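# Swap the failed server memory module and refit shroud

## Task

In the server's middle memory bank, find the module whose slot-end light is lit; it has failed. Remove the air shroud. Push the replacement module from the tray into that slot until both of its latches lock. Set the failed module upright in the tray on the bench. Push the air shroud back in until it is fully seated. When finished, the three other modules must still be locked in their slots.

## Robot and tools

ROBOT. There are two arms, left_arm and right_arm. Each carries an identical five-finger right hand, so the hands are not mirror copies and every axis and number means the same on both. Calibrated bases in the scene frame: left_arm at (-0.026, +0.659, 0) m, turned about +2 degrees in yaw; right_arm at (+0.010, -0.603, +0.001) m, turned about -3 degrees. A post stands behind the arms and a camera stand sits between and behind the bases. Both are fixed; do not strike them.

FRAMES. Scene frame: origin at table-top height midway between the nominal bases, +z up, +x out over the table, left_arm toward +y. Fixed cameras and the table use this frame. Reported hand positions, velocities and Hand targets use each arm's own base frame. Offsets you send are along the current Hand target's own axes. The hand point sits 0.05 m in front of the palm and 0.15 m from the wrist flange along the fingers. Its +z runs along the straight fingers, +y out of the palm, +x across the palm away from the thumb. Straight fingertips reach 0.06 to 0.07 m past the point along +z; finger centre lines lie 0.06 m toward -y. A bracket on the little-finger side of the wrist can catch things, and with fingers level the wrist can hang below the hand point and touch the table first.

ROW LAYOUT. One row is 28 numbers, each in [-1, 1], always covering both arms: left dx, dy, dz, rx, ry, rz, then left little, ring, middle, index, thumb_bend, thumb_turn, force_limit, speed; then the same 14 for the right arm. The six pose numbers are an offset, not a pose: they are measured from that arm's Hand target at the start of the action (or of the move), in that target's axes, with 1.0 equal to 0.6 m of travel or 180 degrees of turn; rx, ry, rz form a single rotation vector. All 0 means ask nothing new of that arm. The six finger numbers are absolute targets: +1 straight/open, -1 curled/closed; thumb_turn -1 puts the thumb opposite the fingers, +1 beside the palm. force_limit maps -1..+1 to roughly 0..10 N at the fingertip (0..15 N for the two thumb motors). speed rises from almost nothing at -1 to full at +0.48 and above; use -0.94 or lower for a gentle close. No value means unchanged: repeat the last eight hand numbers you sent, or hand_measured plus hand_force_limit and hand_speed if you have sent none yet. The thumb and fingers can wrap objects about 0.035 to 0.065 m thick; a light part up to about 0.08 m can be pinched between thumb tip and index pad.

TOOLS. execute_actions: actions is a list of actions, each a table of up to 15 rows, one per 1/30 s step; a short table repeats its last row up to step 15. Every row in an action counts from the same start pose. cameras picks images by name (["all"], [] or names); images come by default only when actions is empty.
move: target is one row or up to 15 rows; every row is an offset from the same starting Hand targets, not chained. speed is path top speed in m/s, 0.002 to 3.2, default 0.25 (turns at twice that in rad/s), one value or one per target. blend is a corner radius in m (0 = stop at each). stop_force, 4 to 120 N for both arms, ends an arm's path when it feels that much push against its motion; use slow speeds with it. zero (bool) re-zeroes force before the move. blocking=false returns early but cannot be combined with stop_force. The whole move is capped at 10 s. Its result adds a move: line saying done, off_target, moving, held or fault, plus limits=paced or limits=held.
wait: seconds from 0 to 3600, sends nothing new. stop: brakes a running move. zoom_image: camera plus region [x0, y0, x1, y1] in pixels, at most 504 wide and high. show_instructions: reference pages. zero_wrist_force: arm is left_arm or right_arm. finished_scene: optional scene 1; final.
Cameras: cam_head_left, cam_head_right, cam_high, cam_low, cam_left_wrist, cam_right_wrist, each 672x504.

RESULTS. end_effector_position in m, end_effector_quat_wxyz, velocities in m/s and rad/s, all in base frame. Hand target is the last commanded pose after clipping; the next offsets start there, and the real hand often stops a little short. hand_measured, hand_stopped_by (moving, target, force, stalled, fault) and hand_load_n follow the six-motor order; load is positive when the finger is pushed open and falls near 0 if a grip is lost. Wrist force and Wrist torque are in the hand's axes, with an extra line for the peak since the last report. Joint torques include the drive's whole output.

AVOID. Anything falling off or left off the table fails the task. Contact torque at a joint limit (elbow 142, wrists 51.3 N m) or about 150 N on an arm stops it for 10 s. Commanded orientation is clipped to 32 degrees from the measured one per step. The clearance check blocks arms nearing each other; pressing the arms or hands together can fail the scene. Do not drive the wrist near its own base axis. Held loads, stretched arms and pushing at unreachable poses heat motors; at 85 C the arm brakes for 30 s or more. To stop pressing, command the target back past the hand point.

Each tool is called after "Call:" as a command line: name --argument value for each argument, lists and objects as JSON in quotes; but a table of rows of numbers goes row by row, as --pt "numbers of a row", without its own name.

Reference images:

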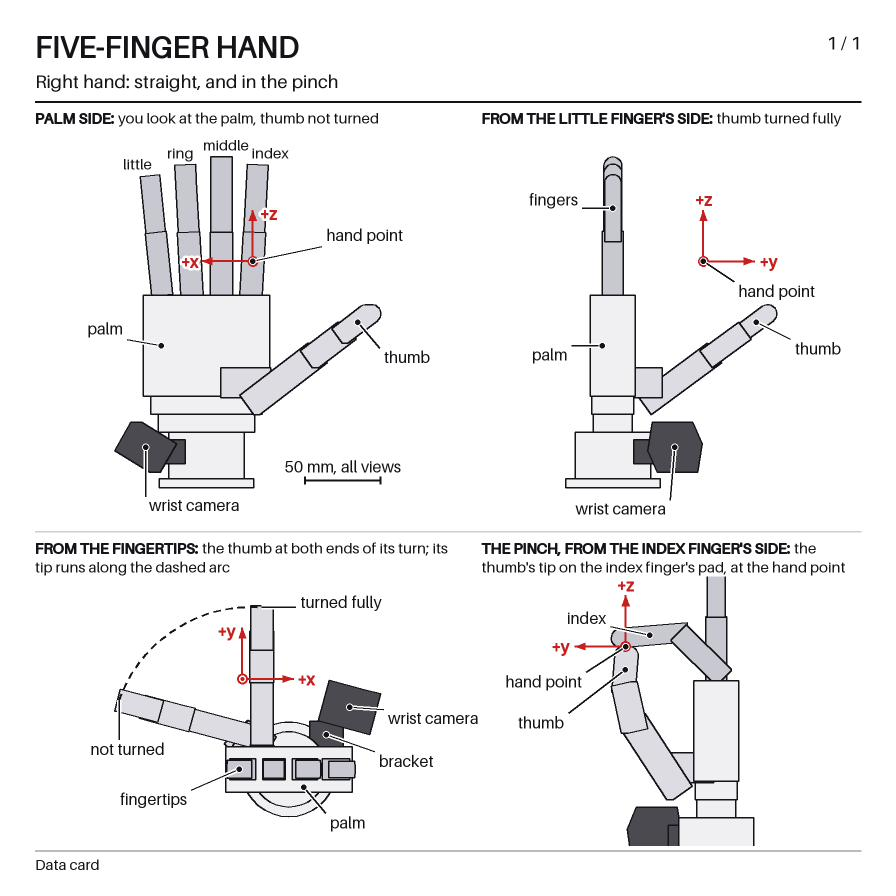

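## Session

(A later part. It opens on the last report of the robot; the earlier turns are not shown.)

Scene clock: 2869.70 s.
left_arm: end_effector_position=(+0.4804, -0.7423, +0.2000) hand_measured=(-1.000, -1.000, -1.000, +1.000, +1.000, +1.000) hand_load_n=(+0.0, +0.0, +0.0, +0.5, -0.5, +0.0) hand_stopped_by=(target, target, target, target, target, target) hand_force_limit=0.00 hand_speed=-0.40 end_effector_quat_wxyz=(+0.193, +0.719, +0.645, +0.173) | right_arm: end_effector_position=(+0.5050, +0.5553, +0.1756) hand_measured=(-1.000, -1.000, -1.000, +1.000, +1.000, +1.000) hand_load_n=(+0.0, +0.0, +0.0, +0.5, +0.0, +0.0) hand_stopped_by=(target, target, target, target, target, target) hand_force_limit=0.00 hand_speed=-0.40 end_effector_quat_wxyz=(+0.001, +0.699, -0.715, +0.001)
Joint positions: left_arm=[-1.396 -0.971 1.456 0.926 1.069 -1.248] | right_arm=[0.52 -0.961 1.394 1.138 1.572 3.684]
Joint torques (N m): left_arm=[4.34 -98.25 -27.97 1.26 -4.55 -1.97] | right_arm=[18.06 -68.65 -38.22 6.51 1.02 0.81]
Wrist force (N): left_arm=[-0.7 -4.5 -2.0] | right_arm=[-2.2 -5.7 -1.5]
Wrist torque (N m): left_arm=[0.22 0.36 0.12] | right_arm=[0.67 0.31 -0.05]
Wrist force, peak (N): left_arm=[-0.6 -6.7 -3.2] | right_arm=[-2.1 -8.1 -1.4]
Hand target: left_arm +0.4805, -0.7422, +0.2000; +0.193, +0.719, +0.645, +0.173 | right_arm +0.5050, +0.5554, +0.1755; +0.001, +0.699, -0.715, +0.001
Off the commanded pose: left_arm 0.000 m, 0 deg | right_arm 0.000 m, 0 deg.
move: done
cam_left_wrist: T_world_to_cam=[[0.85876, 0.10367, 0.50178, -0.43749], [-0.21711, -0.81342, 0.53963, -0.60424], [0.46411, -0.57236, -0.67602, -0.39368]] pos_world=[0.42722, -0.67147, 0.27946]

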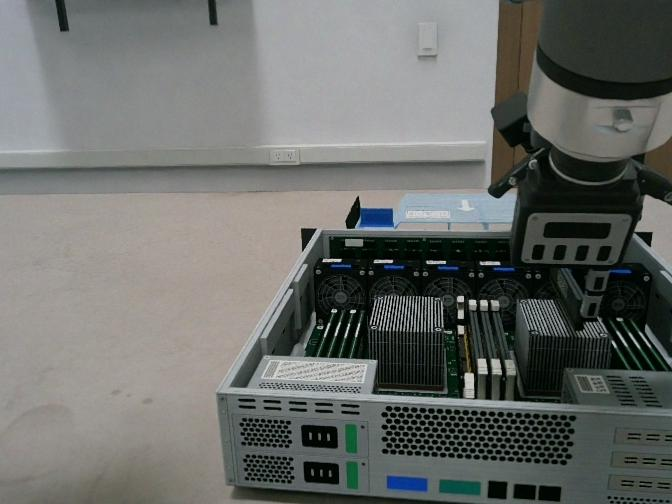

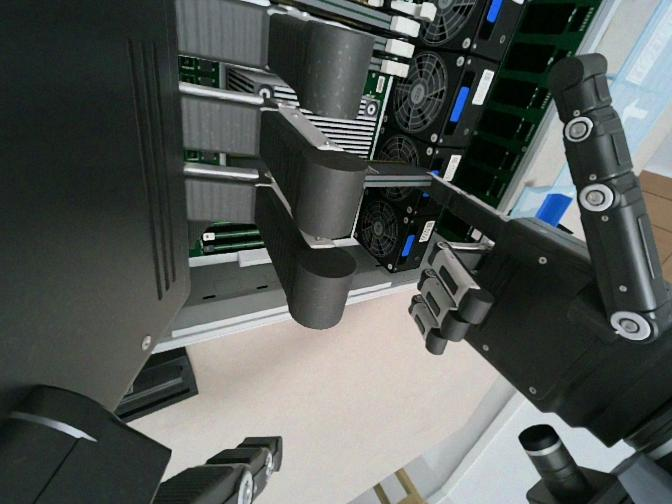

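Call:
move --target '[0,-0.00583,0.0101,0,0,0,-1,-1,-1,1,1,1,0,-0.4, 0,0,0.01167,0,0,0,-1,-1,-1,1,1,1,0,-0.4]' --speed 0.02

Call:
move --target '[0,-0.00125,0.00217,0,0,0,-1,-1,-1,1,1,1,0,-0.4, 0,0,0.0025,0,0,0,-1,-1,-1,1,1,1,0,-0.4]' --speed 0.01

Call:
move --target '[0,-0.00083,0.00144,0,0,0,-1,-1,-1,1,1,1,0,-0.4, 0,0,0.00167,0,0,0,-1,-1,-1,1,1,1,0,-0.4]' --speed 0.01 --cameras '["cam_low"]'

Call:
zoom_image --camera "cam_low" --region '[520, 250, 630, 360]'

Scene clock: 2883.83 s.
left_arm: end_effector_position=(+0.4805, -0.7422, +0.1928) hand_measured=(-1.000, -1.000, -1.000, +1.000, +1.000, +1.000) hand_load_n=(+0.0, +0.0, +0.0, +0.5, +0.0, +0.0) hand_stopped_by=(target, target, target, target, target, target) hand_force_limit=0.00 hand_speed=-0.40 end_effector_quat_wxyz=(+0.193, +0.719, +0.645, +0.173) | right_arm: end_effector_position=(+0.5049, +0.5554, +0.1684) hand_measured=(-1.000, -1.000, -1.000, +1.000, +1.000, +1.000) hand_load_n=(+0.0, +0.0, +0.0, +1.0, -0.5, +0.0) hand_stopped_by=(target, target, target, target, target, target) hand_force_limit=0.00 hand_speed=-0.40 end_effector_quat_wxyz=(+0.001, +0.699, -0.715, +0.001)
Joint positions: left_arm=[-1.396 -0.966 1.461 0.916 1.069 -1.248] | right_arm=[0.52 -0.955 1.399 1.128 1.572 3.684]
Joint torques (N m): left_arm=[18.32 -93.68 -38.04 4.4 -2.21 2.63] | right_arm=[12.74 -86.42 -33.24 6.71 -1.43 1.26]
Wrist force (N): left_arm=[-0.7 -4.9 -1.9] | right_arm=[-1.8 -5.8 -1.1]
Wrist torque (N m): left_arm=[0.24 0.36 0.12] | right_arm=[0.74 0.23 -0.01]
Wrist force, peak (N): left_arm=[-0.6 -5.4 -2.2] | right_arm=[-2.2 -6.3 -0.8]
Hand target: left_arm +0.4805, -0.7422, +0.1930; +0.193, +0.719, +0.645, +0.173 | right_arm +0.5050, +0.5554, +0.1685; +0.001, +0.699, -0.715, +0.001
Off the commanded pose: left_arm 0.000 m, 0 deg | right_arm 0.000 m, 0 deg.
move: done

Scene clock: 2884.33 s.
left_arm: end_effector_position=(+0.4805, -0.7422, +0.1914) hand_measured=(-1.000, -1.000, -1.000, +1.000, +1.000, +1.000) hand_load_n=(+0.0, +0.0, +0.0, +1.0, +0.0, +0.0) hand_stopped_by=(target, target, target, target, target, target) hand_force_limit=0.00 hand_speed=-0.40 end_effector_quat_wxyz=(+0.193, +0.719, +0.645, +0.173) | right_arm: end_effector_position=(+0.5050, +0.5554, +0.1670) hand_measured=(-1.000, -1.000, -1.000, +1.000, +1.000, +1.000) hand_load_n=(+0.5, +0.0, +0.0, +0.0, +0.0, +0.0) hand_stopped_by=(target, target, target, target, target, target) hand_force_limit=0.00 hand_speed=-0.40 end_effector_quat_wxyz=(+0.001, +0.699, -0.715, +0.001)
Joint positions: left_arm=[-1.396 -0.965 1.462 0.914 1.069 -1.248] | right_arm=[0.52 -0.954 1.4 1.126 1.572 3.684]
Joint torques (N m): left_arm=[17.26 -87.38 -30.68 3.06 -1.75 2.98] | right_arm=[9.63 -74.74 -30.14 6.1 -1.31 0.56]
Wrist force (N): left_arm=[-0.8 -5.1 -1.8] | right_arm=[-1.9 -6.2 -1.0]
Wrist torque (N m): left_arm=[0.21 0.37 0.11] | right_arm=[0.68 0.24 -0.02]
Wrist force, peak (N): left_arm=[-0.7 -5.3 -2.2] | right_arm=[-1.9 -6.5 -1.2]
Hand target: left_arm +0.4805, -0.7422, +0.1915; +0.193, +0.719, +0.645, +0.173 | right_arm +0.5050, +0.5554, +0.1670; +0.001, +0.699, -0.715, +0.001
Off the commanded pose: left_arm 0.000 m, 0 deg | right_arm 0.000 m, 0 deg.
move: done

Scene clock: 2884.83 s.
left_arm: end_effector_position=(+0.4805, -0.7422, +0.1905) hand_measured=(-1.000, -1.000, -1.000, +1.000, +1.000, +1.000) hand_load_n=(+0.0, +0.0, +0.0, +0.5, +0.0, +0.0) hand_stopped_by=(target, target, target, target, target, target) hand_force_limit=0.00 hand_speed=-0.40 end_effector_quat_wxyz=(+0.193, +0.719, +0.645, +0.173) | right_arm: end_effector_position=(+0.5049, +0.5554, +0.1660) hand_measured=(-1.000, -1.000, -1.000, +1.000, +1.000, +1.000) hand_load_n=(+0.0, +0.0, +0.0, +0.5, +0.0, +0.0) hand_stopped_by=(target, target, target, target, target, target) hand_force_limit=0.00 hand_speed=-0.40 end_effector_quat_wxyz=(+0.001, +0.699, -0.715, +0.001)
Joint positions: left_arm=[-1.396 -0.964 1.462 0.912 1.069 -1.248] | right_arm=[0.52 -0.954 1.401 1.124 1.572 3.684]
Joint torques (N m): left_arm=[20.74 -85.01 -30.61 3.26 -1.94 2.44] | right_arm=[6.43 -74.15 -27.55 5.75 -1.39 -0.13]
Wrist force (N): left_arm=[-0.8 -4.8 -2.1] | right_arm=[-1.5 -6.1 -1.1]
Wrist torque (N m): left_arm=[0.28 0.38 0.11] | right_arm=[0.71 0.19 0.01]
Wrist force, peak (N): left_arm=[-0.8 -5.3 -2.3] | right_arm=[-1.9 -6.3 -1.0]
Hand target: left_arm +0.4805, -0.7422, +0.1905; +0.193, +0.719, +0.645, +0.173 | right_arm +0.5050, +0.5554, +0.1660; +0.001, +0.699, -0.715, +0.001
Off the commanded pose: left_arm 0.000 m, 0 deg | right_arm 0.000 m, 0 deg.
move: done

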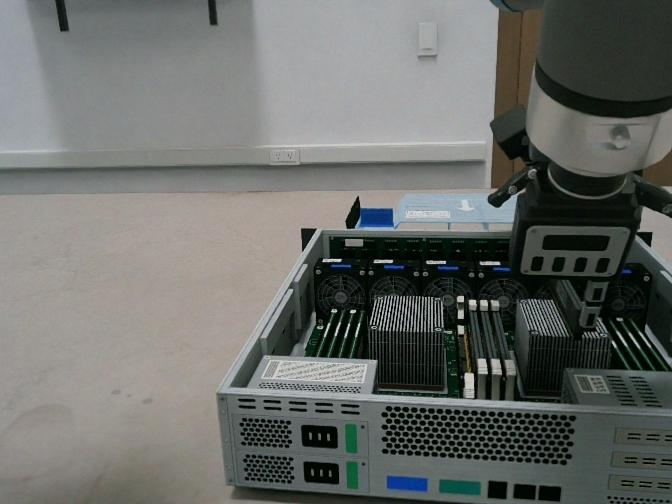

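Scaled by 4.582 from the camera's image (finer frame: 960x720).

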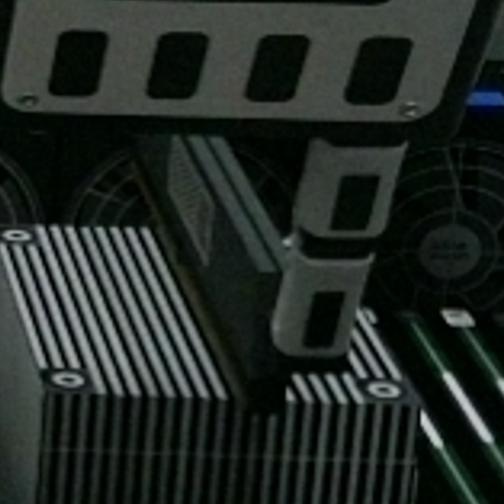

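Call:
move --target '[0,-0.00083,0.00144,0,0,0,-1,-1,-1,1,1,1,0,-0.4, 0,0,0.00167,0,0,0,-1,-1,-1,1,1,1,0,-0.4]' --speed 0.01

Call:
move --target '[0,-0.00083,0.00144,0,0,0,-1,-1,-1,1,1,1,0,-0.4, 0,0,0.00167,0,0,0,-1,-1,-1,1,1,1,0,-0.4]' --speed 0.01

Scene clock: 2893.87 s.
left_arm: end_effector_position=(+0.4805, -0.7422, +0.1895) hand_measured=(-1.000, -1.000, -1.000, +1.000, +1.000, +1.000) hand_load_n=(+0.0, +0.0, +0.0, +0.5, +0.0, +0.5) hand_stopped_by=(target, target, target, target, target, target) hand_force_limit=0.00 hand_speed=-0.40 end_effector_quat_wxyz=(+0.193, +0.719, +0.645, +0.173) | right_arm: end_effector_position=(+0.5050, +0.5554, +0.1651) hand_measured=(-1.000, -1.000, -1.000, +1.000, +1.000, +1.000) hand_load_n=(+0.0, +0.0, +0.0, +0.5, +0.0, +0.0) hand_stopped_by=(target, target, target, target, target, target) hand_force_limit=0.00 hand_speed=-0.40 end_effector_quat_wxyz=(+0.001, +0.699, -0.715, +0.001)
Joint positions: left_arm=[-1.396 -0.963 1.463 0.911 1.069 -1.248] | right_arm=[0.52 -0.953 1.402 1.123 1.572 3.684]
Joint torques (N m): left_arm=[21.11 -78.37 -27.3 2.35 -2.04 2.52] | right_arm=[-0.19 -67.09 -24.19 5.41 -1.11 -2.15]
Wrist force (N): left_arm=[-0.7 -4.9 -2.0] | right_arm=[-1.6 -5.8 -1.3]
Wrist torque (N m): left_arm=[0.22 0.37 0.11] | right_arm=[0.72 0.21 0.00]
Wrist force, peak (N): left_arm=[-0.7 -5.3 -2.4] | right_arm=[-2.0 -6.4 -1.2]
Hand target: left_arm +0.4805, -0.7422, +0.1895; +0.193, +0.719, +0.645, +0.173 | right_arm +0.5050, +0.5554, +0.1650; +0.001, +0.699, -0.715, +0.001
Off the commanded pose: left_arm 0.000 m, 0 deg | right_arm 0.000 m, 0 deg.
move: done

Scene clock: 2894.37 s.
left_arm: end_effector_position=(+0.4805, -0.7422, +0.1884) hand_measured=(-1.000, -1.000, -1.000, +1.000, +1.000, +1.000) hand_load_n=(+0.0, +0.0, +0.0, +0.5, +0.0, +0.0) hand_stopped_by=(target, target, target, target, target, target) hand_force_limit=0.00 hand_speed=-0.40 end_effector_quat_wxyz=(+0.193, +0.719, +0.645, +0.173) | right_arm: end_effector_position=(+0.5049, +0.5554, +0.1640) hand_measured=(-1.000, -1.000, -1.000, +1.000, +1.000, +1.000) hand_load_n=(+0.0, +0.0, +0.0, +0.5, +0.0, +0.0) hand_stopped_by=(target, target, target, target, target, target) hand_force_limit=0.00 hand_speed=-0.40 end_effector_quat_wxyz=(+0.001, +0.699, -0.715, +0.001)
Joint positions: left_arm=[-1.396 -0.962 1.464 0.909 1.069 -1.248] | right_arm=[0.52 -0.952 1.403 1.121 1.572 3.684]
Joint torques (N m): left_arm=[23.05 -88.16 -33.51 2.98 -2.03 2.95] | right_arm=[-0.49 -73.77 -29.31 5.37 -0.95 -2.23]
Wrist force (N): left_arm=[-0.5 -5.3 -2.2] | right_arm=[-1.5 -6.2 -1.1]
Wrist torque (N m): left_arm=[0.24 0.33 0.12] | right_arm=[0.72 0.19 0.01]
Wrist force, peak (N): left_arm=[-0.7 -5.3 -2.4] | right_arm=[-1.7 -6.7 -1.0]
Hand target: left_arm +0.4805, -0.7422, +0.1885; +0.193, +0.719, +0.645, +0.173 | right_arm +0.5050, +0.5554, +0.1640; +0.001, +0.699, -0.715, +0.001
Off the commanded pose: left_arm 0.000 m, 0 deg | right_arm 0.000 m, 0 deg.
move: done

Call:
move --target '[0,-0.00083,0.00144,0,0,0,-1,-1,-1,1,1,1,0,-0.4, 0,0,0.00167,0,0,0,-1,-1,-1,1,1,1,0,-0.4]' --speed 0.01

Call:
move --target '[0,-0.00083,0.00144,0,0,0,-1,-1,-1,1,1,1,0,-0.4, 0,0,0.00167,0,0,0,-1,-1,-1,1,1,1,0,-0.4]' --speed 0.01

Call:
wait --seconds 0.1 --cameras '["cam_low","cam_left_wrist"]'

Call:
zoom_image --camera "cam_low" --region '[520, 250, 630, 360]'

Call:
zoom_image --camera "cam_left_wrist" --region '[340, 100, 480, 240]'

Scene clock: 2903.63 s.
left_arm: end_effector_position=(+0.4805, -0.7422, +0.1876) hand_measured=(-1.000, -1.000, -1.000, +1.000, +1.000, +1.000) hand_load_n=(+0.0, +0.0, +0.0, +0.5, +0.0, +0.0) hand_stopped_by=(target, target, target, target, target, target) hand_force_limit=0.00 hand_speed=-0.40 end_effector_quat_wxyz=(+0.193, +0.719, +0.645, +0.173) | right_arm: end_effector_position=(+0.5050, +0.5554, +0.1631) hand_measured=(-1.000, -1.000, -1.000, +1.000, +1.000, +1.000) hand_load_n=(+0.0, +0.0, +0.0, +0.5, +0.0, +0.0) hand_stopped_by=(target, target, target, target, target, target) hand_force_limit=0.00 hand_speed=-0.40 end_effector_quat_wxyz=(+0.001, +0.699, -0.715, +0.001)
Joint positions: left_arm=[-1.396 -0.962 1.464 0.908 1.069 -1.248] | right_arm=[0.52 -0.952 1.403 1.12 1.572 3.684]
Joint torques (N m): left_arm=[22.87 -76.43 -26.82 1.88 -1.99 2.31] | right_arm=[-3.41 -65.21 -23.63 5.41 -0.66 -2.06]
Wrist force (N): left_arm=[-0.7 -4.7 -2.0] | right_arm=[-1.9 -5.9 -1.1]
Wrist torque (N m): left_arm=[0.27 0.36 0.12] | right_arm=[0.69 0.24 -0.02]
Wrist force, peak (N): left_arm=[-0.7 -5.3 -2.3] | right_arm=[-2.1 -6.4 -0.8]
Hand target: left_arm +0.4805, -0.7422, +0.1875; +0.193, +0.719, +0.645, +0.173 | right_arm +0.5050, +0.5554, +0.1630; +0.001, +0.699, -0.715, +0.001
Off the commanded pose: left_arm 0.000 m, 0 deg | right_arm 0.000 m, 0 deg.
move: done

Scene clock: 2904.13 s.
left_arm: end_effector_position=(+0.4805, -0.7422, +0.1864) hand_measured=(-1.000, -1.000, -1.000, +1.000, +1.000, +1.000) hand_load_n=(+0.0, +0.0, +0.0, +1.0, +0.0, +0.0) hand_stopped_by=(target, target, target, target, target, target) hand_force_limit=0.00 hand_speed=-0.40 end_effector_quat_wxyz=(+0.193, +0.719, +0.645, +0.173) | right_arm: end_effector_position=(+0.5049, +0.5553, +0.1620) hand_measured=(-1.000, -1.000, -1.000, +1.000, +1.000, +1.000) hand_load_n=(+0.0, +0.0, +0.0, +0.5, +0.0, +0.0) hand_stopped_by=(target, target, target, target, target, target) hand_force_limit=0.00 hand_speed=-0.40 end_effector_quat_wxyz=(+0.001, +0.699, -0.715, +0.001)
Joint positions: left_arm=[-1.396 -0.961 1.465 0.907 1.069 -1.248] | right_arm=[0.52 -0.951 1.404 1.119 1.572 3.684]
Joint torques (N m): left_arm=[22.98 -87.9 -33.29 3.64 -2.09 2.51] | right_arm=[-1.77 -76.81 -29.36 6.21 -0.37 -1.9]
Wrist force (N): left_arm=[-0.7 -5.2 -2.1] | right_arm=[-1.5 -6.8 -1.3]
Wrist torque (N m): left_arm=[0.26 0.35 0.11] | right_arm=[0.66 0.20 -0.01]
Wrist force, peak (N): left_arm=[-0.6 -5.5 -2.1] | right_arm=[-1.5 -6.8 -1.3]
Hand target: left_arm +0.4805, -0.7422, +0.1865; +0.193, +0.719, +0.645, +0.173 | right_arm +0.5050, +0.5554, +0.1620; +0.001, +0.699, -0.715, +0.001
Off the commanded pose: left_arm 0.000 m, 0 deg | right_arm 0.000 m, 0 deg.
move: done

Scene clock: 2904.23 s.
left_arm: end_effector_position=(+0.4805, -0.7422, +0.1864) hand_measured=(-1.000, -1.000, -1.000, +1.000, +1.000, +1.000) hand_load_n=(+0.0, +0.0, +0.0, +1.0, +0.0, +0.0) hand_stopped_by=(target, target, target, target, target, target) hand_force_limit=0.00 hand_speed=-0.40 end_effector_quat_wxyz=(+0.193, +0.719, +0.645, +0.173) | right_arm: end_effector_position=(+0.5049, +0.5553, +0.1620) hand_measured=(-1.000, -1.000, -1.000, +1.000, +1.000, +1.000) hand_load_n=(+0.0, +0.0, +0.0, +0.5, -0.5, +0.0) hand_stopped_by=(target, target, target, target, target, target) hand_force_limit=0.00 hand_speed=-0.40 end_effector_quat_wxyz=(+0.001, +0.699, -0.715, +0.001)
Joint positions: left_arm=[-1.396 -0.961 1.465 0.907 1.069 -1.248] | right_arm=[0.52 -0.951 1.404 1.119 1.572 3.684]
Joint torques (N m): left_arm=[21.8 -87.74 -34.68 3.78 -2.3 2.46] | right_arm=[-1.08 -80.85 -32.17 6.48 -0.47 -2.33]
Wrist force (N): left_arm=[-0.9 -5.2 -2.4] | right_arm=[-2.2 -6.4 -0.6]
Wrist torque (N m): left_arm=[0.27 0.39 0.10] | right_arm=[0.67 0.28 -0.03]
Wrist force, peak (N): left_arm=[-0.9 -5.2 -2.4] | right_arm=[-2.2 -6.4 -0.6]
Hand target: left_arm +0.4805, -0.7422, +0.1865; +0.193, +0.719, +0.645, +0.173 | right_arm +0.5050, +0.5554, +0.1620; +0.001, +0.699, -0.715, +0.001
Off the commanded pose: left_arm 0.000 m, 0 deg | right_arm 0.000 m, 0 deg.
wait: 0.10 s; no rest
cam_left_wrist: T_world_to_cam=[[0.85875, 0.10368, 0.50179, -0.43076], [-0.21708, -0.81347, 0.53958, -0.59683], [0.46413, -0.57229, -0.67607, -0.40282]] pos_world=[0.42732, -0.67137, 0.26586]

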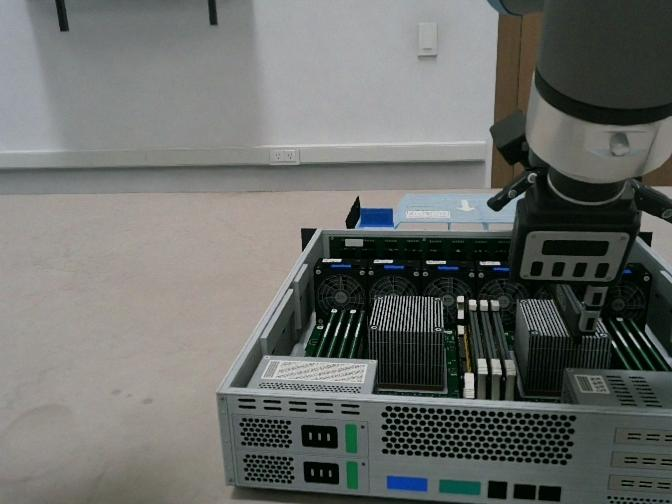

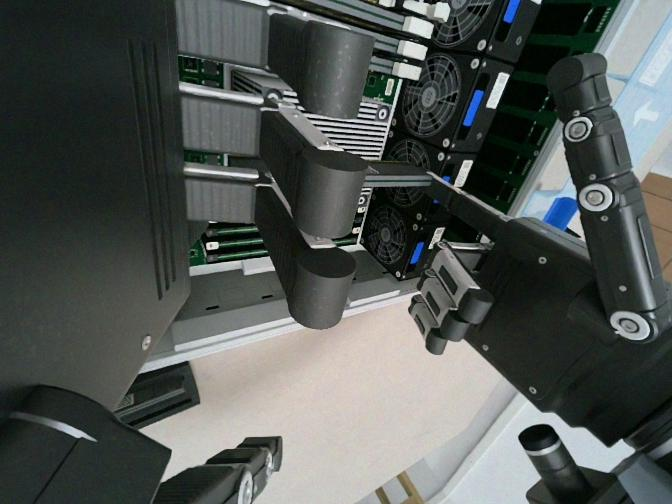

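Scaled by 4.582 from the camera's image (finer frame: 960x720).

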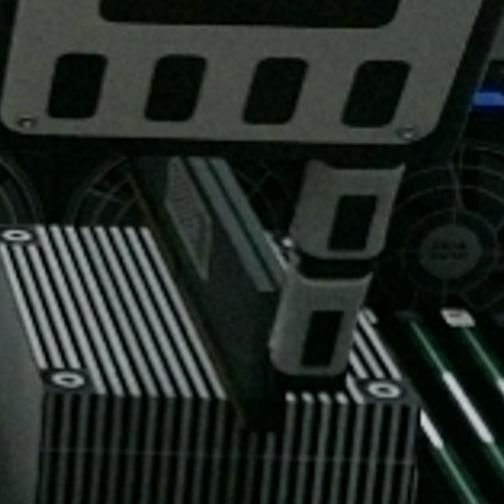

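Scaled by 3.600 from the camera's image (finer frame: 960x720).

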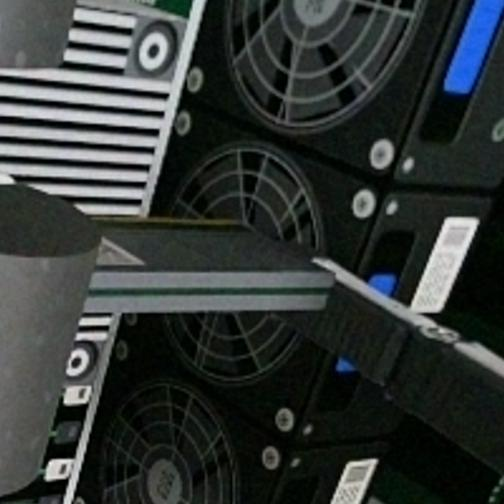

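Call:
move --target '[0,-0.00083,0.00144,0,0,0,-1,-1,-1,1,1,1,0,-0.4, 0,0,0.00167,0,0,0,-1,-1,-1,1,1,1,0,-0.4]' --speed 0.01

Call:
move --target '[0,-0.00083,0.00144,0,0,0,-1,-1,-1,1,1,1,0,-0.4, 0,0,0.00167,0,0,0,-1,-1,-1,1,1,1,0,-0.4]' --speed 0.01

Scene clock: 2922.63 s.
left_arm: end_effector_position=(+0.4805, -0.7422, +0.1856) hand_measured=(-1.000, -1.000, -1.000, +1.000, +1.000, +1.000) hand_load_n=(+0.0, +0.0, +0.0, +0.5, +0.0, +0.0) hand_stopped_by=(target, target, target, target, target, target) hand_force_limit=0.00 hand_speed=-0.40 end_effector_quat_wxyz=(+0.193, +0.719, +0.645, +0.173) | right_arm: end_effector_position=(+0.5050, +0.5554, +0.1611) hand_measured=(-1.000, -1.000, -1.000, +1.000, +1.000, +1.000) hand_load_n=(+0.0, +0.0, +0.5, +0.5, -0.5, +0.0) hand_stopped_by=(target, target, target, target, target, target) hand_force_limit=0.00 hand_speed=-0.40 end_effector_quat_wxyz=(+0.001, +0.699, -0.715, +0.001)
Joint positions: left_arm=[-1.396 -0.96 1.466 0.905 1.069 -1.248] | right_arm=[0.52 -0.95 1.405 1.117 1.572 3.684]
Joint torques (N m): left_arm=[19.92 -73.51 -27.04 2.34 -1.84 2.79] | right_arm=[-2.42 -69.01 -22.95 5.44 0.09 -2.05]
Wrist force (N): left_arm=[-0.8 -4.8 -2.1] | right_arm=[-1.9 -6.0 -0.8]
Wrist torque (N m): left_arm=[0.27 0.38 0.11] | right_arm=[0.68 0.23 -0.02]
Wrist force, peak (N): left_arm=[-0.8 -5.5 -2.1] | right_arm=[-1.5 -6.9 -1.4]
Hand target: left_arm +0.4805, -0.7422, +0.1855; +0.193, +0.719, +0.645, +0.173 | right_arm +0.5050, +0.5554, +0.1610; +0.001, +0.699, -0.715, +0.001
Off the commanded pose: left_arm 0.000 m, 0 deg | right_arm 0.000 m, 0 deg.
move: done

Scene clock: 2923.13 s.
left_arm: end_effector_position=(+0.4805, -0.7422, +0.1845) hand_measured=(-1.000, -1.000, -1.000, +1.000, +1.000, +1.000) hand_load_n=(+0.0, +0.0, +0.0, +0.5, +0.0, +0.0) hand_stopped_by=(target, target, target, target, target, target) hand_force_limit=0.00 hand_speed=-0.40 end_effector_quat_wxyz=(+0.193, +0.719, +0.645, +0.173) | right_arm: end_effector_position=(+0.5050, +0.5554, +0.1600) hand_measured=(-1.000, -1.000, -1.000, +1.000, +1.000, +1.000) hand_load_n=(+0.0, +0.0, +0.0, +0.5, -0.5, +0.0) hand_stopped_by=(target, target, target, target, target, target) hand_force_limit=0.00 hand_speed=-0.40 end_effector_quat_wxyz=(+0.001, +0.699, -0.715, +0.001)
Joint positions: left_arm=[-1.396 -0.959 1.466 0.904 1.069 -1.248] | right_arm=[0.52 -0.949 1.406 1.116 1.572 3.684]
Joint torques (N m): left_arm=[22.61 -84.21 -30.23 2.99 -1.95 2.23] | right_arm=[-2.23 -72.11 -23.95 5.62 0.01 -1.76]
Wrist force (N): left_arm=[-0.8 -3.3 -5.2] | right_arm=[-1.1 -7.4 -6.5]
Wrist torque (N m): left_arm=[0.32 0.38 0.11] | right_arm=[1.08 0.13 0.04]
Wrist force, peak (N): left_arm=[-0.8 -3.5 -5.6] | right_arm=[-1.6 -7.8 -6.4]
Hand target: left_arm +0.4805, -0.7422, +0.1845; +0.193, +0.719, +0.645, +0.173 | right_arm +0.5050, +0.5554, +0.1600; +0.001, +0.699, -0.715, +0.001
Off the commanded pose: left_arm 0.000 m, 0 deg | right_arm 0.000 m, 0 deg.
move: done

Call:
move --target '[0,0.00025,-0.00043,0,0,0,-1,-1,-1,1,1,1,0,-0.4, 0,0,-0.0005,0,0,0,-1,-1,-1,1,1,1,0,-0.4]' --speed 0.01 --cameras '["cam_low","cam_left_wrist","cam_right_wrist"]'

Call:
zoom_image --camera "cam_low" --region '[540, 270, 610, 350]'

Call:
zoom_image --camera "cam_right_wrist" --region '[330, 160, 530, 320]'

Scene clock: 2931.20 s.
left_arm: end_effector_position=(+0.4805, -0.7422, +0.1848) hand_measured=(-1.000, -1.000, -1.000, +1.000, +1.000, +1.000) hand_load_n=(+0.0, +0.0, +0.0, +0.5, +0.0, +0.0) hand_stopped_by=(target, target, target, target, target, target) hand_force_limit=0.00 hand_speed=-0.40 end_effector_quat_wxyz=(+0.193, +0.719, +0.645, +0.173) | right_arm: end_effector_position=(+0.5050, +0.5554, +0.1603) hand_measured=(-1.000, -1.000, -1.000, +1.000, +1.000, +1.000) hand_load_n=(+0.0, +0.0, +0.0, +0.5, -0.5, +0.0) hand_stopped_by=(target, target, target, target, target, target) hand_force_limit=0.00 hand_speed=-0.40 end_effector_quat_wxyz=(+0.001, +0.699, -0.715, +0.001)
Joint positions: left_arm=[-1.396 -0.959 1.466 0.904 1.069 -1.248] | right_arm=[0.52 -0.95 1.405 1.116 1.572 3.684]
Joint torques (N m): left_arm=[21.96 -98.99 -46.67 5.05 -1.56 2.59] | right_arm=[-2.94 -98.48 -37.65 7.03 -0.26 -1.93]
Wrist force (N): left_arm=[-0.8 -5.2 -2.1] | right_arm=[-1.5 -6.0 -1.3]
Wrist torque (N m): left_arm=[0.25 0.38 0.10] | right_arm=[0.73 0.19 0.01]
Wrist force, peak (N): left_arm=[-0.7 -3.6 -5.5] | right_arm=[-1.9 -7.7 -6.6]
Hand target: left_arm +0.4805, -0.7422, +0.1848; +0.193, +0.719, +0.645, +0.173 | right_arm +0.5050, +0.5554, +0.1603; +0.001, +0.699, -0.715, +0.001
Off the commanded pose: left_arm 0.000 m, 0 deg | right_arm 0.000 m, 0 deg.
move: done
cam_left_wrist: T_world_to_cam=[[0.85875, 0.10368, 0.50179, -0.42996], [-0.21708, -0.81347, 0.53958, -0.59597], [0.46413, -0.57229, -0.67607, -0.4039]] pos_world=[0.42732, -0.67137, 0.26426]
cam_right_wrist: T_world_to_cam=[[-0.96542, -0.26007, -0.01822, 0.63808], [-0.23606, 0.84236, 0.48446, -0.41892], [-0.11064, 0.47201, -0.87462, 0.04878]] pos_world=[0.52252, 0.4958, 0.25724]

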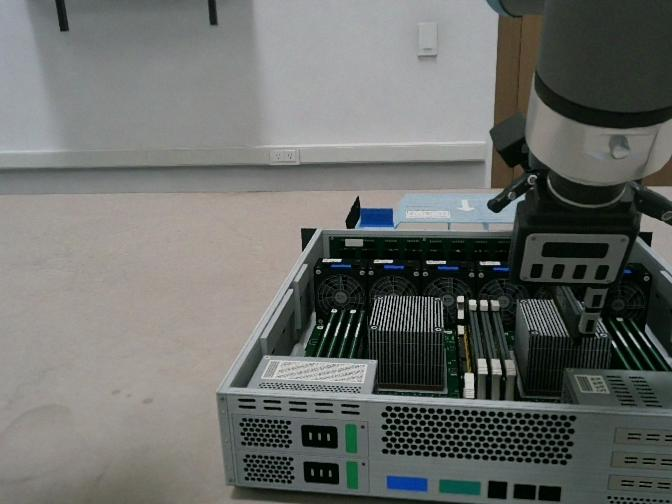

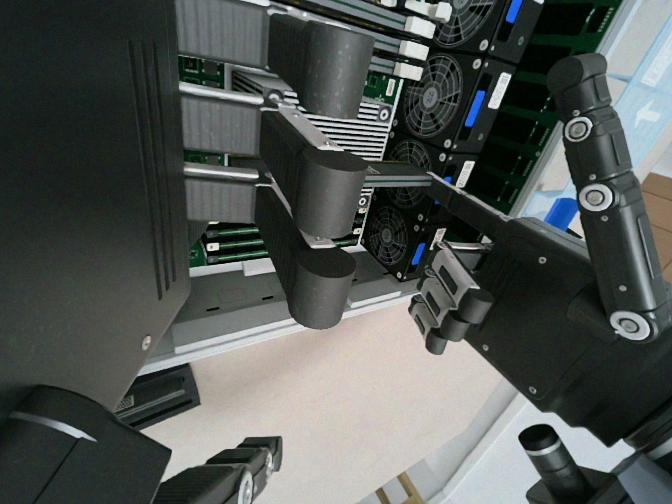

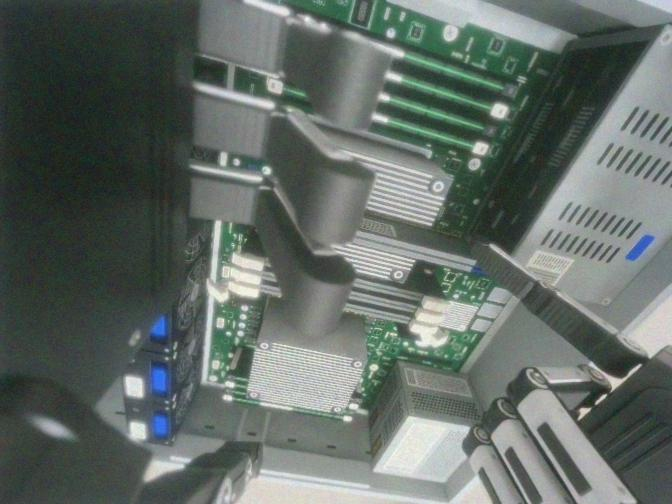

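Scaled by 6.300 from the camera's image (finer frame: 960x720).

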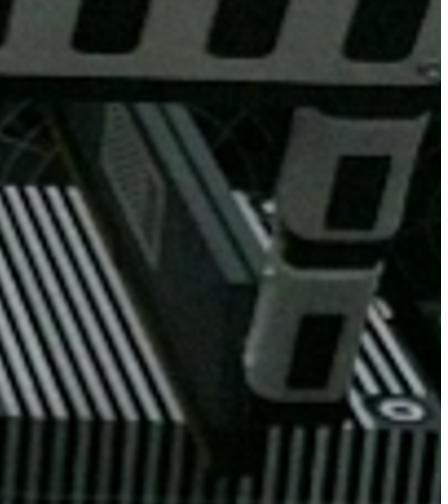

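Scaled by 2.520 from the camera's image (finer frame: 960x720).

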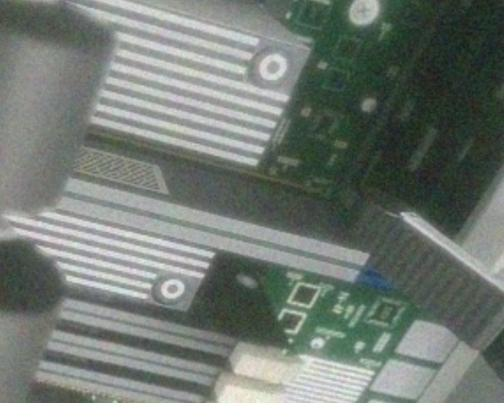

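Call:
move --target '[0.00167,-0.00017,0.00029,0,0,0,-1,-1,-1,1,1,1,0,-0.4, -0.00167,0,0.00033,0,0,0,-1,-1,-1,1,1,1,0,-0.4]' --speed 0.01

Call:
move --target '[-0.00333,0,0,0,0,0,-1,-1,-1,1,1,1,0,-0.4, 0.00333,0,0,0,0,0,-1,-1,-1,1,1,1,0,-0.4]' --speed 0.01

Scene clock: 2944.20 s.
left_arm: end_effector_position=(+0.4806, -0.7412, +0.1847) hand_measured=(-1.000, -1.000, -1.000, +1.000, +1.000, +1.000) hand_load_n=(+0.0, +0.0, +0.0, +0.5, +0.0, +0.0) hand_stopped_by=(target, target, target, target, target, target) hand_force_limit=0.00 hand_speed=-0.40 end_effector_quat_wxyz=(+0.193, +0.719, +0.645, +0.173) | right_arm: end_effector_position=(+0.5050, +0.5564, +0.1602) hand_measured=(-1.000, -1.000, -1.000, +1.000, +1.000, +1.000) hand_load_n=(+0.5, -0.5, +0.0, +0.5, +0.0, +0.0) hand_stopped_by=(target, target, target, target, target, target) hand_force_limit=0.00 hand_speed=-0.40 end_effector_quat_wxyz=(+0.001, +0.699, -0.715, +0.001)
Joint positions: left_arm=[-1.396 -0.961 1.468 0.903 1.069 -1.247] | right_arm=[0.521 -0.948 1.403 1.117 1.572 3.686]
Joint torques (N m): left_arm=[23.16 -82.65 -32.96 2.81 -1.02 4.04] | right_arm=[12.9 -68.39 -25.35 7.36 0.5 2.87]
Wrist force (N): left_arm=[-1.0 -3.9 -2.2] | right_arm=[-1.4 -5.5 -1.4]
Wrist torque (N m): left_arm=[0.16 0.36 0.00] | right_arm=[0.67 0.19 -0.12]
Wrist force, peak (N): left_arm=[-0.8 -5.3 -2.3] | right_arm=[-2.0 -6.6 -1.2]
Hand target: left_arm +0.4806, -0.7412, +0.1846; +0.193, +0.719, +0.645, +0.173 | right_arm +0.5050, +0.5564, +0.1601; +0.001, +0.699, -0.715, +0.001
Off the commanded pose: left_arm 0.000 m, 0 deg | right_arm 0.000 m, 0 deg.
move: done

Scene clock: 2944.70 s.
left_arm: end_effector_position=(+0.4805, -0.7432, +0.1846) hand_measured=(-1.000, -1.000, -1.000, +1.000, +1.000, +1.000) hand_load_n=(+0.0, +0.0, +0.0, +1.0, +0.0, +0.0) hand_stopped_by=(target, target, target, target, target, target) hand_force_limit=0.00 hand_speed=-0.40 end_effector_quat_wxyz=(+0.193, +0.718, +0.645, +0.173) | right_arm: end_effector_position=(+0.5049, +0.5543, +0.1601) hand_measured=(-1.000, -1.000, -1.000, +1.000, +1.000, +1.000) hand_load_n=(+0.0, +0.0, +0.5, +0.5, +0.0, +0.0) hand_stopped_by=(target, target, target, target, target, target) hand_force_limit=0.00 hand_speed=-0.40 end_effector_quat_wxyz=(+0.001, +0.699, -0.715, +0.001)
Joint positions: left_arm=[-1.396 -0.958 1.464 0.905 1.069 -1.248] | right_arm=[0.519 -0.951 1.407 1.115 1.572 3.683]
Joint torques (N m): left_arm=[-11.32 -86.42 -34.65 2.98 -4.74 -4.18] | right_arm=[-1.57 -92.56 -30.69 5.63 0.38 -3.11]
Wrist force (N): left_arm=[1.0 -6.0 -7.2] | right_arm=[-2.5 -10.0 -2.5]
Wrist torque (N m): left_arm=[0.57 0.47 0.21] | right_arm=[0.98 0.20 -0.02]
Wrist force, peak (N): left_arm=[0.5 -7.7 -8.5] | right_arm=[-3.0 -9.7 -5.1]
Hand target: left_arm +0.4804, -0.7432, +0.1846; +0.193, +0.719, +0.645, +0.173 | right_arm +0.5049, +0.5544, +0.1601; +0.001, +0.699, -0.715, +0.001
Off the commanded pose: left_arm 0.000 m, 0 deg | right_arm 0.000 m, 0 deg.
move: done

Call:
move --target '[0.00233,0,0,0,0,0,-1,-1,-1,1,1,1,0,-0.4, -0.00233,0,0,0,0,0,-1,-1,-1,1,1,1,0,-0.4]' --speed 0.01

Call:
move --target '[0.003,0,0,0,0,0,-1,-1,-1,1,1,1,0,-0.4, -0.003,0,0,0,0,0,-1,-1,-1,1,1,1,0,-0.4]' --speed 0.01

Scene clock: 2955.07 s.
left_arm: end_effector_position=(+0.4805, -0.7418, +0.1846) hand_measured=(-1.000, -1.000, -1.000, +1.000, +1.000, +1.000) hand_load_n=(+0.0, +0.0, +0.5, +0.5, +0.0, +0.0) hand_stopped_by=(target, target, target, target, target, target) hand_force_limit=0.00 hand_speed=-0.40 end_effector_quat_wxyz=(+0.193, +0.719, +0.645, +0.173) | right_arm: end_effector_position=(+0.5050, +0.5558, +0.1602) hand_measured=(-1.000, -1.000, -1.000, +1.000, +1.000, +1.000) hand_load_n=(+0.5, +0.0, +0.0, +0.5, +0.0, +0.0) hand_stopped_by=(target, target, target, target, target, target) hand_force_limit=0.00 hand_speed=-0.40 end_effector_quat_wxyz=(+0.001, +0.699, -0.715, +0.001)
Joint positions: left_arm=[-1.396 -0.96 1.467 0.903 1.069 -1.248] | right_arm=[0.52 -0.949 1.405 1.116 1.572 3.685]
Joint torques (N m): left_arm=[23.61 -81.95 -41.58 3.76 -1.02 3.78] | right_arm=[5.4 -68.19 -25.11 4.87 0.77 1.76]
Wrist force (N): left_arm=[-1.5 -3.0 -3.1] | right_arm=[-1.5 -4.7 -0.7]
Wrist torque (N m): left_arm=[0.21 0.37 -0.01] | right_arm=[0.54 0.21 -0.14]
Wrist force, peak (N): left_arm=[0.6 -6.0 -7.2] | right_arm=[-2.5 -9.8 -2.6]
Hand target: left_arm +0.4806, -0.7418, +0.1846; +0.193, +0.719, +0.645, +0.173 | right_arm +0.5050, +0.5558, +0.1601; +0.001, +0.699, -0.715, +0.001
Off the commanded pose: left_arm 0.000 m, 0 deg | right_arm 0.000 m, 0 deg.
move: done

Scene clock: 2955.57 s.
left_arm: end_effector_position=(+0.4808, -0.7399, +0.1846) hand_measured=(-1.000, -1.000, -1.000, +1.000, +1.000, +1.000) hand_load_n=(+0.0, +0.0, +0.0, +0.5, +0.0, +0.0) hand_stopped_by=(target, target, target, target, target, target) hand_force_limit=0.00 hand_speed=-0.40 end_effector_quat_wxyz=(+0.193, +0.719, +0.645, +0.173) | right_arm: end_effector_position=(+0.5050, +0.5576, +0.1601) hand_measured=(-1.000, -1.000, -1.000, +1.000, +1.000, +1.000) hand_load_n=(+0.0, +0.0, +0.0, +0.5, +0.0, +0.0) hand_stopped_by=(target, target, target, target, target, target) hand_force_limit=0.00 hand_speed=-0.40 end_effector_quat_wxyz=(+0.001, +0.699, -0.715, +0.001)
Joint positions: left_arm=[-1.395 -0.962 1.471 0.902 1.069 -1.247] | right_arm=[0.522 -0.947 1.401 1.118 1.572 3.687]
Joint torques (N m): left_arm=[23.92 -80.53 -40.38 2.45 -0.47 2.99] | right_arm=[4.23 -80.21 -26.17 6.34 0.73 0.69]
Wrist force (N): left_arm=[-1.2 -3.8 -3.8] | right_arm=[-1.7 -5.7 -1.8]
Wrist torque (N m): left_arm=[0.28 0.29 -0.14] | right_arm=[0.76 0.26 -0.13]
Wrist force, peak (N): left_arm=[-1.4 -4.3 -3.7] | right_arm=[-1.8 -6.3 -1.3]
Hand target: left_arm +0.4807, -0.7400, +0.1846; +0.193, +0.719, +0.645, +0.173 | right_arm +0.5050, +0.5576, +0.1601; +0.001, +0.699, -0.715, +0.001
Off the commanded pose: left_arm 0.000 m, 0 deg | right_arm 0.000 m, 0 deg.
move: done

Call:
wait --seconds 0.1 --cameras '["cam_low","cam_left_wrist","cam_right_wrist"]'

Call:
zoom_image --camera "cam_left_wrist" --region '[350, 140, 440, 210]'

Call:
zoom_image --camera "cam_right_wrist" --region '[350, 180, 480, 280]'

Call:
zoom_image --camera "cam_low" --region '[555, 300, 605, 350]'

Scene clock: 2966.70 s.
left_arm: end_effector_position=(+0.4807, -0.7400, +0.1846) hand_measured=(-1.000, -1.000, -1.000, +1.000, +1.000, +1.000) hand_load_n=(+0.0, +0.0, +0.0, +0.5, +0.0, +0.0) hand_stopped_by=(target, target, target, target, target, target) hand_force_limit=0.00 hand_speed=-0.40 end_effector_quat_wxyz=(+0.193, +0.719, +0.645, +0.173) | right_arm: end_effector_position=(+0.5050, +0.5576, +0.1601) hand_measured=(-1.000, -1.000, -1.000, +1.000, +1.000, +1.000) hand_load_n=(+0.0, +0.0, +0.0, +0.5, +0.0, +0.0) hand_stopped_by=(target, target, target, target, target, target) hand_force_limit=0.00 hand_speed=-0.40 end_effector_quat_wxyz=(+0.001, +0.699, -0.715, +0.001)
Joint positions: left_arm=[-1.395 -0.962 1.471 0.902 1.069 -1.247] | right_arm=[0.522 -0.947 1.401 1.117 1.572 3.687]
Joint torques (N m): left_arm=[3.39 -76.87 -44.32 4.38 -1.43 -1.59] | right_arm=[-6.67 -99.76 -23.26 4.41 0.33 -1.88]
Wrist force (N): left_arm=[-0.9 -4.5 -3.8] | right_arm=[-1.6 -7.0 -2.0]
Wrist torque (N m): left_arm=[0.26 0.31 -0.14] | right_arm=[0.84 0.23 -0.11]
Wrist force, peak (N): left_arm=[-1.2 -4.5 -4.1] | right_arm=[-2.1 -7.7 -2.0]
Hand target: left_arm +0.4807, -0.7400, +0.1846; +0.193, +0.719, +0.645, +0.173 | right_arm +0.5050, +0.5576, +0.1601; +0.001, +0.699, -0.715, +0.001
Off the commanded pose: left_arm 0.000 m, 0 deg | right_arm 0.000 m, 0 deg.
wait: 0.10 s; at rest from the start
cam_left_wrist: T_world_to_cam=[[0.85876, 0.10367, 0.50178, -0.43026], [-0.21711, -0.81342, 0.53963, -0.594], [0.46411, -0.57236, -0.67602, -0.40291]] pos_world=[0.42752, -0.66917, 0.26406]
cam_right_wrist: T_world_to_cam=[[-0.96542, -0.26007, -0.01822, 0.63875], [-0.23606, 0.84236, 0.48446, -0.4207], [-0.11064, 0.47201, -0.87462, 0.04766]] pos_world=[0.52262, 0.498, 0.25714]

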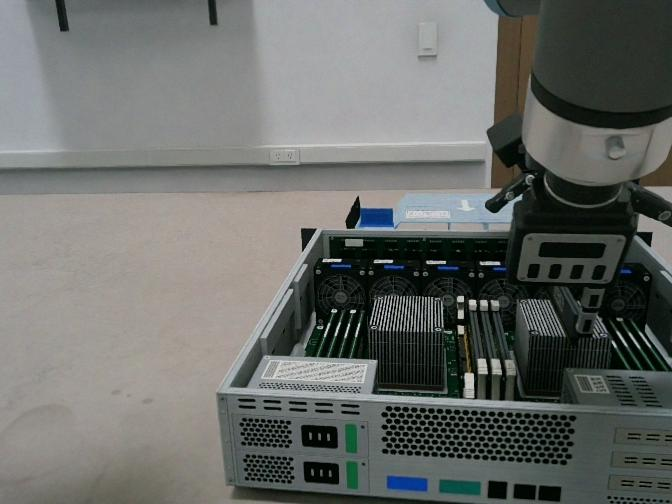

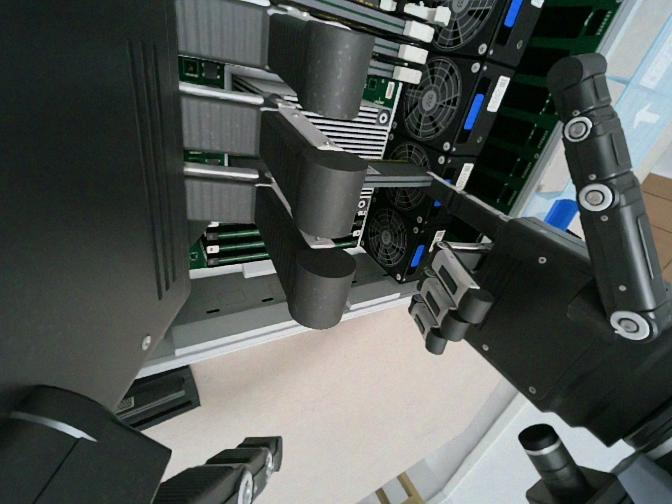

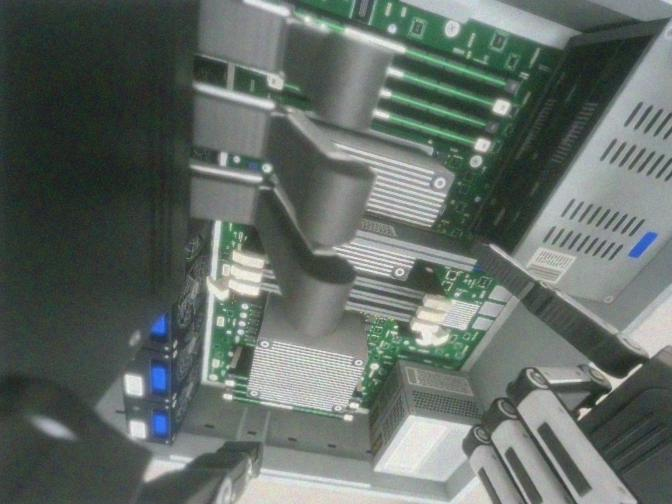

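Scaled by 5.600 from the camera's image (finer frame: 960x720).

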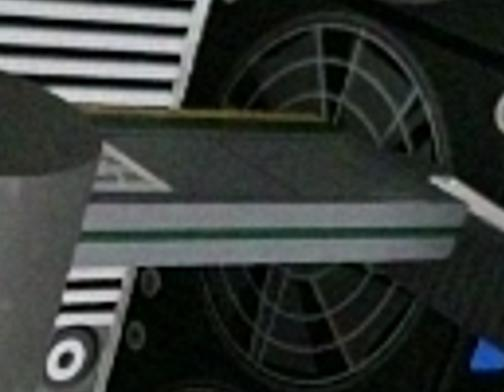

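Scaled by 3.877 from the camera's image (finer frame: 960x720).

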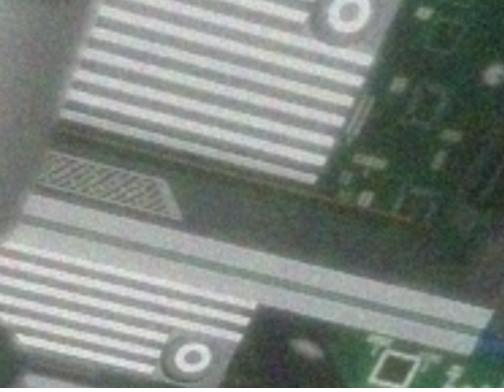

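Scaled by 10.080 from the camera's image (finer frame: 960x720).

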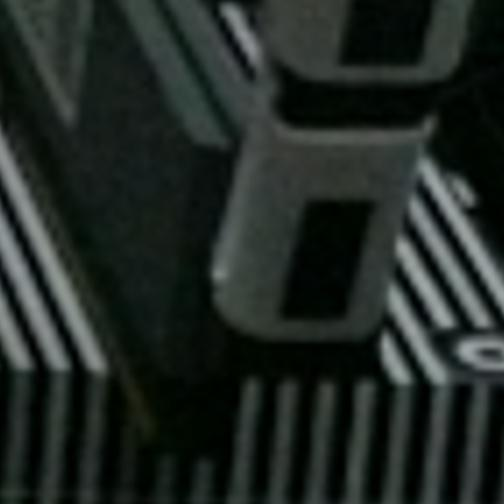

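Call:
move --pt "0 0.00167 -0.00289 0 0 0 -1 -1 -1 1 1 1 0 -0.4 0 0 -0.00333 0 0 0 -1 -1 -1 1 1 1 0 -0.4" --pt "0.0473 0.00167 -0.00289 0 0 0 -1 -1 -1 1 1 1 0 -0.4 -0.0473 0 -0.00333 0 0 0 -1 -1 -1 1 1 1 0 -0.4" --speed 0.03 --cameras '["cam_low","cam_left_wrist","cam_right_wrist"]'

Call:
zoom_image --camera "cam_low" --region '[500, 270, 600, 360]'

Scene clock: 3210.53 s.
left_arm: end_effector_position=(+0.4838, -0.7116, +0.1866) hand_measured=(-1.000, -1.000, -1.000, +1.000, +1.000, +1.000) hand_load_n=(+0.0, +0.0, +0.0, +1.0, +0.0, +0.0) hand_stopped_by=(target, target, target, target, target, target) hand_force_limit=0.00 hand_speed=-0.40 end_effector_quat_wxyz=(+0.193, +0.719, +0.645, +0.173) end_effector_velocity=(+0.000, -0.002, +0.001) end_effector_angular_velocity=(-0.003, +0.000, +0.001) | right_arm: end_effector_position=(+0.5056, +0.5861, +0.1620) hand_measured=(-1.000, -1.000, -1.000, +1.000, +1.000, +1.000) hand_load_n=(+0.0, +0.0, +0.0, +0.5, -0.5, +0.0) hand_stopped_by=(target, target, target, target, target, target) hand_force_limit=0.00 hand_speed=-0.40 end_effector_quat_wxyz=(+0.001, +0.699, -0.715, +0.001)
Joint positions: left_arm=[-1.384 -1.001 1.53 0.875 1.071 -1.234] | right_arm=[0.554 -0.917 1.347 1.142 1.572 3.719]
Joint velocities: left_arm=[0 0.002 -0.005 0.001 0.001 -0.001] | right_arm=[within noise]
Joint torques (N m): left_arm=[9.75 -73.14 -46.16 4.22 -0.9 1.48] | right_arm=[-8.34 -101.99 -24.9 4.79 -1.75 -1.07]
Wrist force (N): left_arm=[-0.8 -6.1 -2.1] | right_arm=[-1.9 -7.0 -1.0]
Wrist torque (N m): left_arm=[0.28 0.37 -0.14] | right_arm=[0.77 0.22 -0.13]
Wrist force, peak (N): left_arm=[-1.0 -6.2 -2.4] | right_arm=[-2.0 -7.8 -2.3]
Hand target: left_arm +0.4838, -0.7118, +0.1866; +0.193, +0.719, +0.645, +0.173 | right_arm +0.5057, +0.5859, +0.1621; +0.001, +0.699, -0.715, +0.001
Off the commanded pose: left_arm 0.000 m, 0 deg | right_arm 0.000 m, 0 deg.
move: done
cam_left_wrist: T_world_to_cam=[[0.85871, 0.10373, 0.50185, -0.43678], [-0.21707, -0.81348, 0.53956, -0.57129], [0.46421, -0.57226, -0.67603, -0.38679]] pos_world=[0.43062, -0.64077, 0.26596]
cam_right_wrist: T_world_to_cam=[[-0.96545, -0.25997, -0.01816, 0.64674], [-0.23594, 0.84239, 0.48446, -0.44565], [-0.11065, 0.47201, -0.87462, 0.03589]] pos_world=[0.52322, 0.5266, 0.25904]

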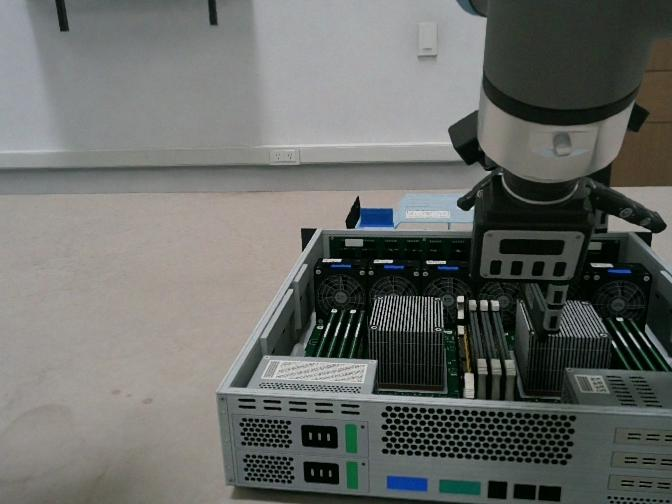

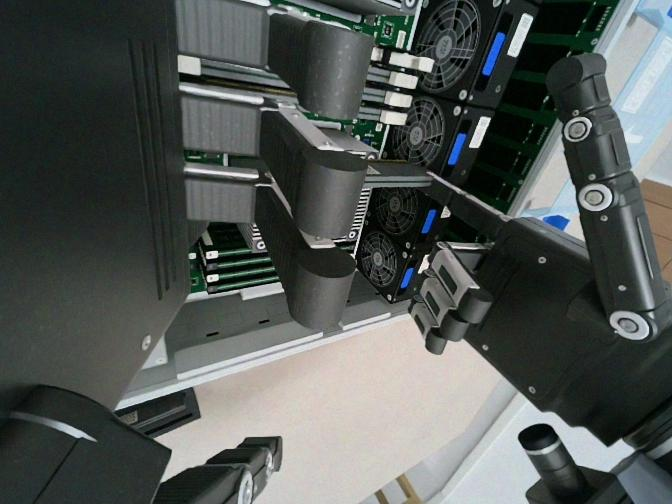

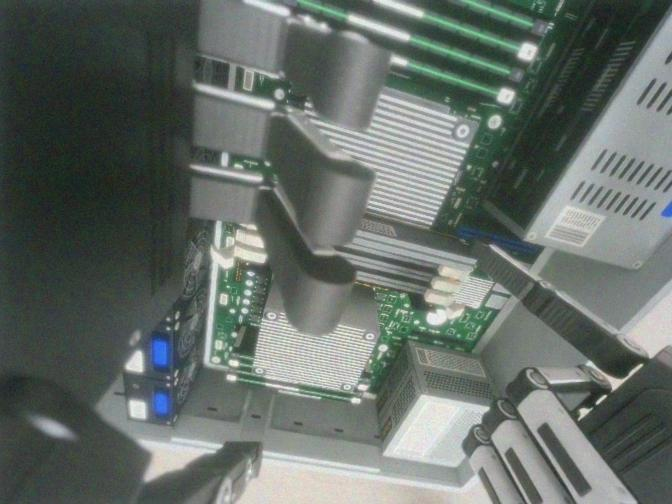

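Scaled by 5.040 from the camera's image (finer frame: 960x720).

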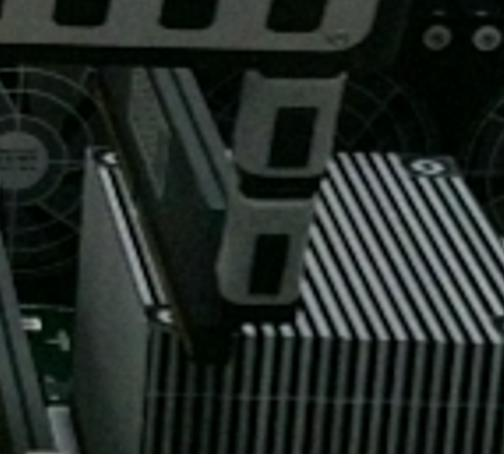

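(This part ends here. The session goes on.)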